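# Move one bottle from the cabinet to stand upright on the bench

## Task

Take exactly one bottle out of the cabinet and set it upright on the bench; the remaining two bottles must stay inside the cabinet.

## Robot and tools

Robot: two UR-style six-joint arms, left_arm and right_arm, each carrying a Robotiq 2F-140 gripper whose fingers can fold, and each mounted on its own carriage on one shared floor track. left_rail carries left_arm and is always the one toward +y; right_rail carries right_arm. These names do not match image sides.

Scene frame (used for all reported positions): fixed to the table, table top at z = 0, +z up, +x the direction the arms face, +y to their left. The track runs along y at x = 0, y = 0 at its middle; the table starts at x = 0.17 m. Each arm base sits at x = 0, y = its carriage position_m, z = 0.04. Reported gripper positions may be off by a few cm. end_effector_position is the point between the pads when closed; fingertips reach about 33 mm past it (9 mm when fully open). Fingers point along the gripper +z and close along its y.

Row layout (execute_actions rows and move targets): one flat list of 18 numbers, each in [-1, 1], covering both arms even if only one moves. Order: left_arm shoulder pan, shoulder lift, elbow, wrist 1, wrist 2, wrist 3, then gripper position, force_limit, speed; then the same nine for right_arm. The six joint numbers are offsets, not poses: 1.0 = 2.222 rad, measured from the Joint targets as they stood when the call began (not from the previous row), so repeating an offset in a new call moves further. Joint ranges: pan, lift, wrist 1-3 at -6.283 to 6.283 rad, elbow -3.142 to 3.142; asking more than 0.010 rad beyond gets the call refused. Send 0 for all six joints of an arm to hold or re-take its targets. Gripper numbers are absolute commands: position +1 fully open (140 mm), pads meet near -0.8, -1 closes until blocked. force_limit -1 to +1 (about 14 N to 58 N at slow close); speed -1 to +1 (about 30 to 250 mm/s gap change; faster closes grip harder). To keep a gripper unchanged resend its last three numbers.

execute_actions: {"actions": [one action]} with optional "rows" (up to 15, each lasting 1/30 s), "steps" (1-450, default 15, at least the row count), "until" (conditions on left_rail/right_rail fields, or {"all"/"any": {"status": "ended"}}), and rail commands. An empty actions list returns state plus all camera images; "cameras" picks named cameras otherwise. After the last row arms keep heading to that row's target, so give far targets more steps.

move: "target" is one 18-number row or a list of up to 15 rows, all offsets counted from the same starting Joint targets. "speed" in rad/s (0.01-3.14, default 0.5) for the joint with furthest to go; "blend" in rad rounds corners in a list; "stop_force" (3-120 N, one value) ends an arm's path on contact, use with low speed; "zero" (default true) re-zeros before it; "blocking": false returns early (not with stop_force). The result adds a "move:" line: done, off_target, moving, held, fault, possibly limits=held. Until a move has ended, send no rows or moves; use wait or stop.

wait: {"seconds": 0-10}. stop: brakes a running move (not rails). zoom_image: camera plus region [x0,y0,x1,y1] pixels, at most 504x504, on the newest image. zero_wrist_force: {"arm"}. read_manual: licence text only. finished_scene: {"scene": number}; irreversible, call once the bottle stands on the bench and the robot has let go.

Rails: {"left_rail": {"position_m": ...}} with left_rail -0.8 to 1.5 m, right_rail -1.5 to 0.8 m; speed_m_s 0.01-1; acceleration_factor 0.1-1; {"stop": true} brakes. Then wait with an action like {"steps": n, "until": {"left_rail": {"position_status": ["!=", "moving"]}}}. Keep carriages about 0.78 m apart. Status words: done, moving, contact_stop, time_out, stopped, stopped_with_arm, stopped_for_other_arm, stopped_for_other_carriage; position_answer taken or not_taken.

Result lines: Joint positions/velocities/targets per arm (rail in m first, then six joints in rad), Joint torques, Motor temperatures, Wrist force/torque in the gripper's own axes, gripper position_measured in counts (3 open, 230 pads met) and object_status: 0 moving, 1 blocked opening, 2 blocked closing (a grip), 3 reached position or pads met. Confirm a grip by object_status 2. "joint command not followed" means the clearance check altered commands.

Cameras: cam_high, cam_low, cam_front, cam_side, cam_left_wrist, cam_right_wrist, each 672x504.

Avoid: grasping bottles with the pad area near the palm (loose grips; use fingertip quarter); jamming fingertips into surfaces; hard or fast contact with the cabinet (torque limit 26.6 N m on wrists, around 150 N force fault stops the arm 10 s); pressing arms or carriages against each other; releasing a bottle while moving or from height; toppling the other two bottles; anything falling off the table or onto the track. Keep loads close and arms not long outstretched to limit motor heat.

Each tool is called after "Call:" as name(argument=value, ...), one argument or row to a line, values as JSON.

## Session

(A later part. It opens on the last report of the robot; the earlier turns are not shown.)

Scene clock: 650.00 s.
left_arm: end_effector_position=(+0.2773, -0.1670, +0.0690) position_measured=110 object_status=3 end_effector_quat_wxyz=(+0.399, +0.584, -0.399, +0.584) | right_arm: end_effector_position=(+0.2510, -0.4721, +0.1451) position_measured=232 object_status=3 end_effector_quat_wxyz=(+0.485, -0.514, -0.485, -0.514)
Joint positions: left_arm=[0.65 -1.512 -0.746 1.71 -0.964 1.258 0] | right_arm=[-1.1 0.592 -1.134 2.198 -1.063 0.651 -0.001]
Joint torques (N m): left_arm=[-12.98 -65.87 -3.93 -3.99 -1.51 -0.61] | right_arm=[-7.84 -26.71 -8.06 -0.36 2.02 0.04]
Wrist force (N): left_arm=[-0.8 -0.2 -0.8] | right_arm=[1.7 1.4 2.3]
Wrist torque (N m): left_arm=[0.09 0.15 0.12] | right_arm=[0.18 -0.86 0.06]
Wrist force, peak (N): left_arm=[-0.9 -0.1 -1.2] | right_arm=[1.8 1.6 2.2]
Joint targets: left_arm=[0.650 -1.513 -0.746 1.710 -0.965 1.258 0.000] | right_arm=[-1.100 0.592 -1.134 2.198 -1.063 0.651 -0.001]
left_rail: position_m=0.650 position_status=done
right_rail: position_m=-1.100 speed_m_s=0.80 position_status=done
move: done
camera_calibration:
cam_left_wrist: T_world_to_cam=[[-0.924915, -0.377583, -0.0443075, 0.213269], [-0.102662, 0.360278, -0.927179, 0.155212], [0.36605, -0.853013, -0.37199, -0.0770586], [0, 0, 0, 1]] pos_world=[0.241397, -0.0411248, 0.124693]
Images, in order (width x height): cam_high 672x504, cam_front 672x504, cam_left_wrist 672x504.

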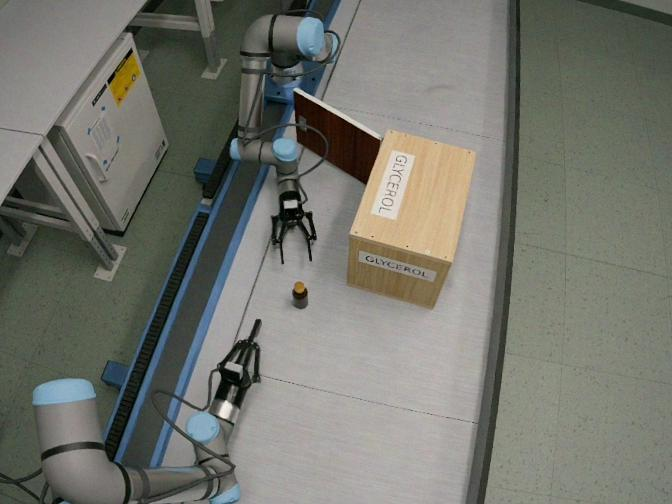

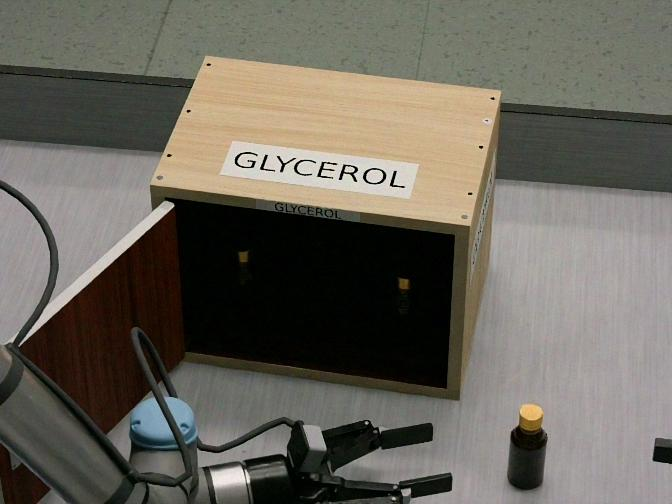

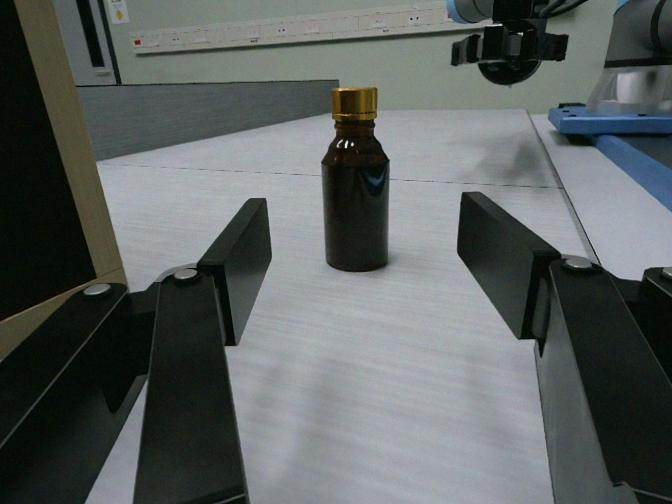

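Call:
move(
  target=[0,-0.2021,-0.1176,0.3202,0,0,0.15,-0.2,-1,0,0,0,0,0,0,-1,-1,-0.5],
  speed=0.6,
)

Call:
execute_actions(
  actions=[
    {"rows":[[0,0,0,0,0,0,-1,-0.2,-0.5,0,0,0,0,0,0,-1,-1,-0.5]],"left_rail":{"position_m":1.3},"steps":120,"until":{"left_rail":{"position_status":["!=","moving"]}}},
  ],
)

Call:
move(
  target=[0,0.1348,0.1165,-0.2513,0,0,-1,-0.2,-0.5,0,0,0,0,0,0,-1,-1,-0.5],
  speed=0.5,
  cameras=["cam_front","cam_high"],
)

Scene clock: 689.13 s.
left_arm: end_effector_position=(+0.2772, -0.1668, +0.3991) position_measured=110 object_status=3 end_effector_quat_wxyz=(+0.399, +0.584, -0.399, +0.584) | right_arm: end_effector_position=(+0.2510, -0.4721, +0.1451) position_measured=232 object_status=3 end_effector_quat_wxyz=(+0.485, -0.514, -0.485, -0.514)
Joint positions: left_arm=[0.65 -1.513 -1.195 1.449 -0.254 1.258 0] | right_arm=[-1.1 0.592 -1.134 2.198 -1.063 0.651 -0.001]
Joint torques (N m): left_arm=[-11.26 -57.55 -36.83 -1.22 -1.02 -0.44] | right_arm=[-7.94 -27 -7.53 -0.46 1.92 -0.02]
Wrist force (N): left_arm=[-0.9 0.1 -0.7] | right_arm=[1.8 1.4 2.1]
Wrist torque (N m): left_arm=[0.13 0.14 0.12] | right_arm=[0.18 -0.88 0.06]
Wrist force, peak (N): left_arm=[-2.7 -0.4 -1.4] | right_arm=[1.8 1.7 2.3]
Joint targets: left_arm=[0.650 -1.513 -1.195 1.449 -0.253 1.258 0.000] | right_arm=[-1.100 0.592 -1.134 2.198 -1.063 0.651 -0.001]
left_rail: position_m=0.650 position_status=done
right_rail: position_m=-1.100 speed_m_s=0.80 position_status=done
move: done

Scene clock: 691.37 s.
left_arm: end_effector_position=(+0.2772, +0.4833, +0.3993) position_measured=232 object_status=3 end_effector_quat_wxyz=(+0.399, +0.584, -0.399, +0.584) | right_arm: end_effector_position=(+0.2510, -0.4721, +0.1451) position_measured=232 object_status=3 end_effector_quat_wxyz=(+0.485, -0.514, -0.485, -0.514)
Joint positions: left_arm=[1.3 -1.513 -1.195 1.449 -0.253 1.258 0] | right_arm=[-1.1 0.592 -1.134 2.198 -1.063 0.651 -0.001]
Joint torques (N m): left_arm=[-7.56 -31.88 -27.9 -2.88 -0.37 -0.51] | right_arm=[-8.72 -26.71 -8.11 -0.69 1.87 0.17]
Wrist force (N): left_arm=[-1.0 0.1 -0.9] | right_arm=[1.7 1.4 2.1]
Wrist torque (N m): left_arm=[0.12 0.13 0.12] | right_arm=[0.18 -0.85 0.06]
Wrist force, peak (N): left_arm=[-1.0 -0.2 -1.8] | right_arm=[1.9 1.6 2.3]
Joint targets: left_arm=[1.300 -1.513 -1.195 1.449 -0.253 1.258 0.000] | right_arm=[-1.100 0.592 -1.134 2.198 -1.063 0.651 -0.001]
left_rail: position_m=1.300 position_status=done
right_rail: position_m=-1.100 speed_m_s=0.80 position_status=done

Scene clock: 693.20 s.
left_arm: end_effector_position=(+0.2772, +0.4835, +0.1497) position_measured=232 object_status=3 end_effector_quat_wxyz=(+0.399, +0.584, -0.399, +0.584) | right_arm: end_effector_position=(+0.2510, -0.4721, +0.1451) position_measured=232 object_status=3 end_effector_quat_wxyz=(+0.485, -0.514, -0.485, -0.514)
Joint positions: left_arm=[1.3 -1.513 -0.896 1.708 -0.811 1.258 0] | right_arm=[-1.1 0.592 -1.134 2.198 -1.063 0.651 -0.001]
Joint torques (N m): left_arm=[-2.97 -35.67 -7.93 -4.1 0.14 -0.6] | right_arm=[-8.39 -27.24 -7.89 -0.56 2.03 -0.05]
Wrist force (N): left_arm=[-0.8 0.0 -0.7] | right_arm=[1.6 1.5 2.2]
Wrist torque (N m): left_arm=[0.11 0.09 0.10] | right_arm=[0.21 -0.84 0.06]
Wrist force, peak (N): left_arm=[-2.4 0.0 -0.9] | right_arm=[1.8 1.4 2.3]
Joint targets: left_arm=[1.300 -1.513 -0.895 1.708 -0.812 1.258 0.000] | right_arm=[-1.100 0.592 -1.134 2.198 -1.063 0.651 -0.001]
left_rail: position_m=1.300 position_status=done
right_rail: position_m=-1.100 speed_m_s=0.80 position_status=done
move: done
Images, in order (width x height): cam_high 672x504, cam_front 672x504.

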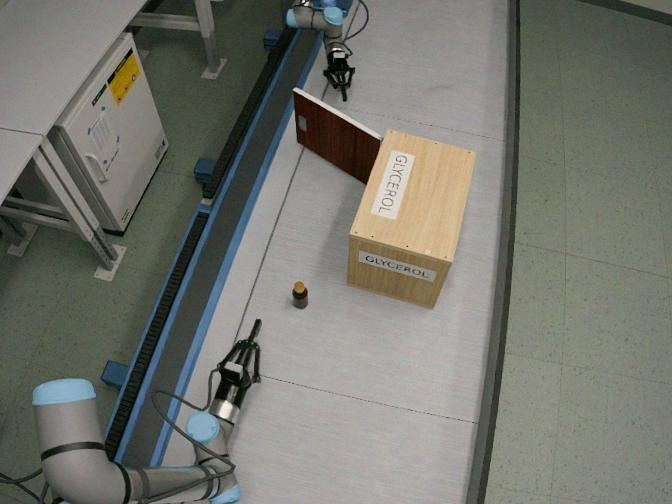

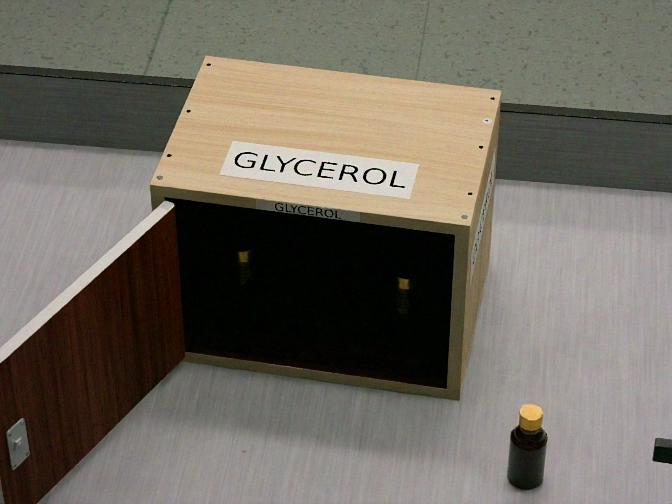

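Call:
execute_actions(
  actions=[
    {"left_rail":{"position_m":0.88,"speed_m_s":0.15,"acceleration_factor":0.3},"steps":180,"until":{"left_rail":{"position_status":["!=","moving"]}}},
  ],
  cameras=["cam_front","cam_high","cam_side"],
)

Scene clock: 704.13 s.
left_arm: end_effector_position=(+0.2772, +0.0635, +0.1495) position_measured=232 object_status=3 end_effector_quat_wxyz=(+0.399, +0.584, -0.399, +0.584) | right_arm: end_effector_position=(+0.2510, -0.4721, +0.1451) position_measured=232 object_status=3 end_effector_quat_wxyz=(+0.485, -0.514, -0.485, -0.514)
Joint positions: left_arm=[0.88 -1.513 -0.895 1.708 -0.812 1.258 0] | right_arm=[-1.1 0.592 -1.134 2.198 -1.063 0.651 -0.001]
Joint torques (N m): left_arm=[6.6 -55.02 -30.01 -3.94 -0.87 -0.49] | right_arm=[-7.9 -27.44 -7.9 -0.62 1.96 0.01]
Wrist force (N): left_arm=[-0.8 -0.2 -3.2] | right_arm=[1.7 1.4 2.0]
Wrist torque (N m): left_arm=[0.15 0.10 0.10] | right_arm=[0.19 -0.86 0.06]
Wrist force, peak (N): left_arm=[-0.6 -0.9 -10.2] | right_arm=[1.8 1.6 2.3]
Joint targets: left_arm=[0.880 -1.513 -0.895 1.708 -0.812 1.258 0.000] | right_arm=[-1.100 0.592 -1.134 2.198 -1.063 0.651 -0.001]
Tool commands: left_gripper/position=-1.0 left_gripper/force_limit=-0.2 left_gripper/speed=-0.5 right_gripper/position=-1.0 right_gripper/force_limit=-1.0 right_gripper/speed=-0.5
left_rail: position_m=0.880 speed_m_s=0.15 position_status=done
right_rail: position_m=-1.100 speed_m_s=0.80 position_status=done
Images, in order (width x height): cam_high 672x504, cam_front 672x504, cam_side 672x504.

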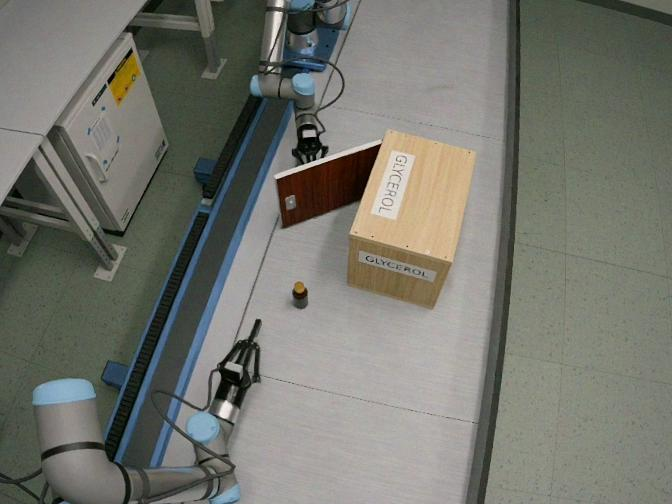

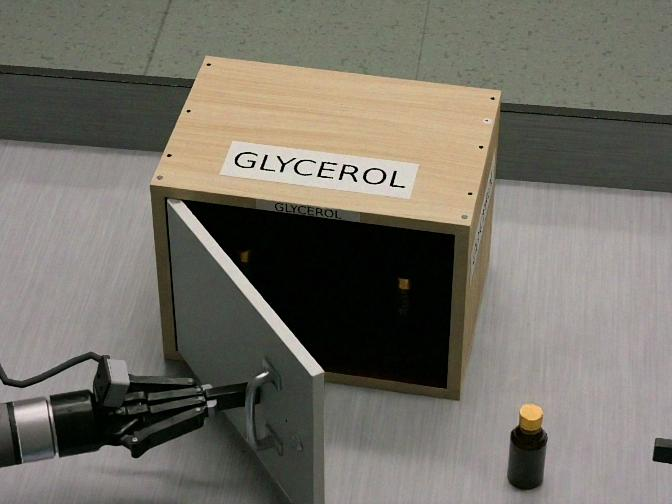

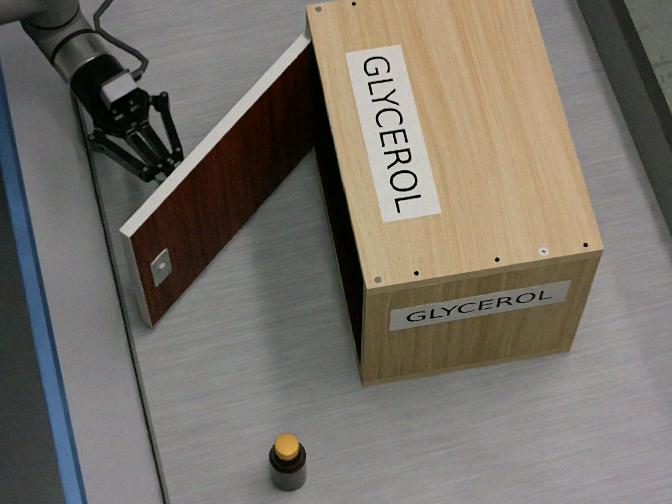

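Call:
move(
  target=[
    [0.0098,0.0436,-0.0877,0.0437,-0.1028,0,-1,-0.2,-0.5,0,0,0,0,0,0,-1,-1,-0.5],
    [0.0204,0.0881,-0.1772,0.0887,-0.2047,0,-1,-0.2,-0.5,0,0,0,0,0,0,-1,-1,-0.5],
  ],
  speed=0.12,
  blend=0.05,
  stop_force=25,
  cameras=["cam_front","cam_high","cam_side"],
)

Scene clock: 731.00 s.
left_arm: end_effector_position=(+0.4375, +0.0515, +0.1504) position_measured=232 object_status=3 end_effector_quat_wxyz=(+0.242, +0.664, -0.242, +0.664) | right_arm: end_effector_position=(+0.2510, -0.4721, +0.1451) position_measured=232 object_status=3 end_effector_quat_wxyz=(+0.485, -0.514, -0.485, -0.514)
Joint positions: left_arm=[0.88 -1.467 -0.7 1.314 -0.614 0.803 0] | right_arm=[-1.1 0.592 -1.134 2.198 -1.063 0.651 -0.001]
Joint torques (N m): left_arm=[32.18 -45.07 -32.68 -0.91 -5.39 -0.58] | right_arm=[-8.51 -27.65 -7.43 -0.53 1.95 -0.05]
Wrist force (N): left_arm=[0.2 11.6 -17.4] | right_arm=[1.9 1.4 2.2]
Wrist torque (N m): left_arm=[-0.10 0.15 0.09] | right_arm=[0.18 -0.88 0.06]
Wrist force, peak (N): left_arm=[1.0 12.3 -25.5] | right_arm=[2.0 1.5 2.3]
Joint targets: left_arm=[0.880 -1.467 -0.700 1.314 -0.614 0.803 0.000] | right_arm=[-1.100 0.592 -1.134 2.198 -1.063 0.651 -0.001]
left_rail: position_m=0.880 speed_m_s=0.15 position_status=done
right_rail: position_m=-1.100 speed_m_s=0.80 position_status=done
move: done
Images, in order (width x height): cam_high 672x504, cam_front 672x504, cam_side 672x504.

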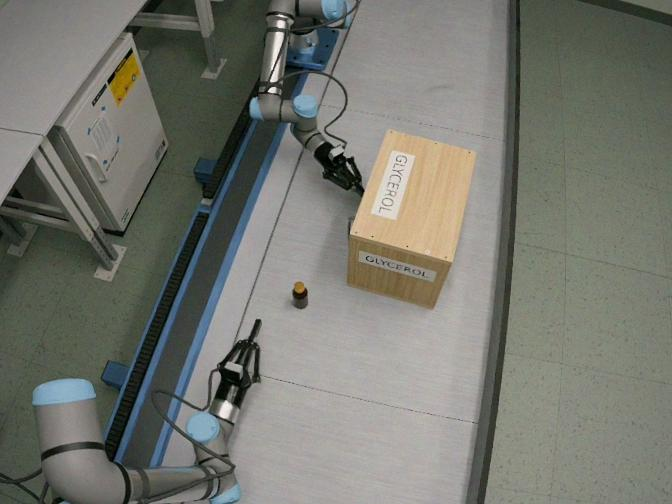

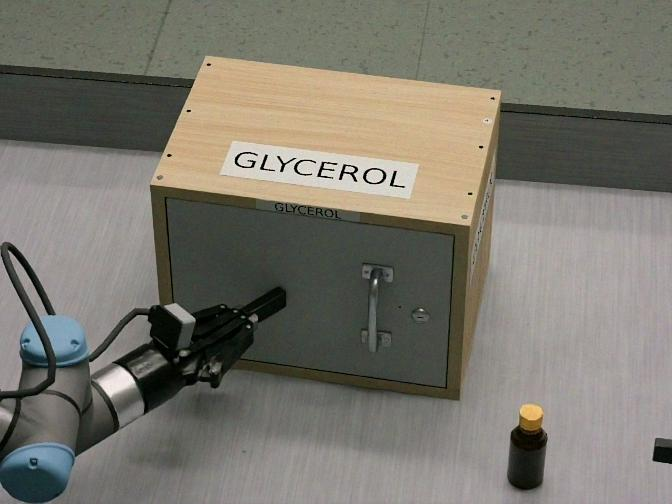

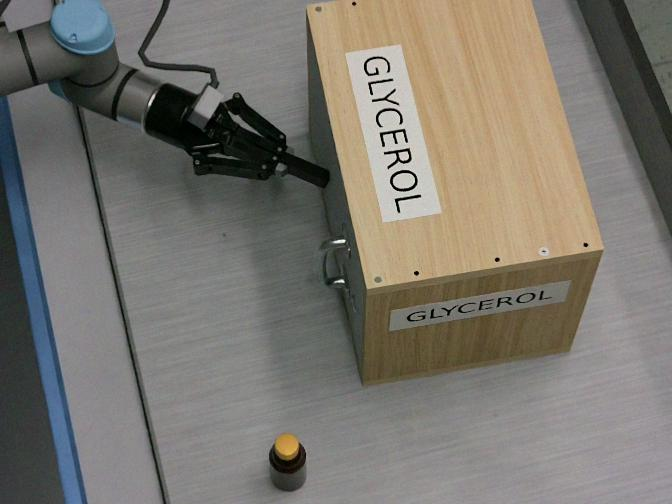

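Call:
move(
  target=[-0.0106,-0.0445,0.0895,-0.045,0.1019,0,-1,-0.2,-0.5,0,0,0,0,0,0,-1,-1,-0.5],
  speed=0.3,
  cameras=["cam_front"],
)

Scene clock: 736.03 s.
left_arm: end_effector_position=(+0.3616, +0.0469, +0.1503) position_measured=232 object_status=3 end_effector_quat_wxyz=(+0.323, +0.629, -0.323, +0.629) | right_arm: end_effector_position=(+0.2510, -0.4721, +0.1451) position_measured=232 object_status=3 end_effector_quat_wxyz=(+0.485, -0.514, -0.485, -0.514)
Joint positions: left_arm=[0.88 -1.491 -0.798 1.513 -0.714 1.029 0] | right_arm=[-1.1 0.592 -1.134 2.198 -1.063 0.651 -0.001]
Joint torques (N m): left_arm=[-13 -68.77 -7.36 -3.78 1.42 -0.44] | right_arm=[-9.32 -27.19 -7.46 -0.5 2.14 0.05]
Wrist force (N): left_arm=[-0.3 -0.5 -0.5] | right_arm=[1.8 1.5 2.3]
Wrist torque (N m): left_arm=[0.03 -0.01 0.09] | right_arm=[0.21 -0.88 0.06]
Wrist force, peak (N): left_arm=[0.0 11.6 -17.6] | right_arm=[1.9 1.5 2.3]
Joint targets: left_arm=[0.880 -1.491 -0.799 1.513 -0.714 1.029 0.000] | right_arm=[-1.100 0.592 -1.134 2.198 -1.063 0.651 -0.001]
left_rail: position_m=0.880 speed_m_s=0.15 position_status=done
right_rail: position_m=-1.100 speed_m_s=0.80 position_status=done
move: done
Images, in order (width x height): cam_front 672x504.

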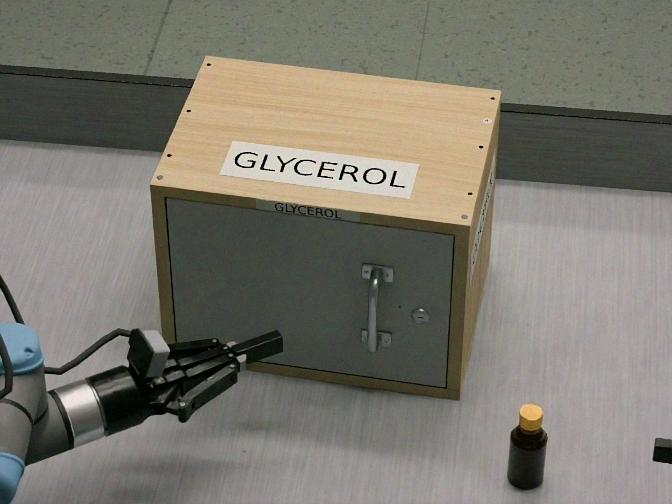

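Call:
finished_scene(
  scene=1,
)

The scene is finished: the task was done.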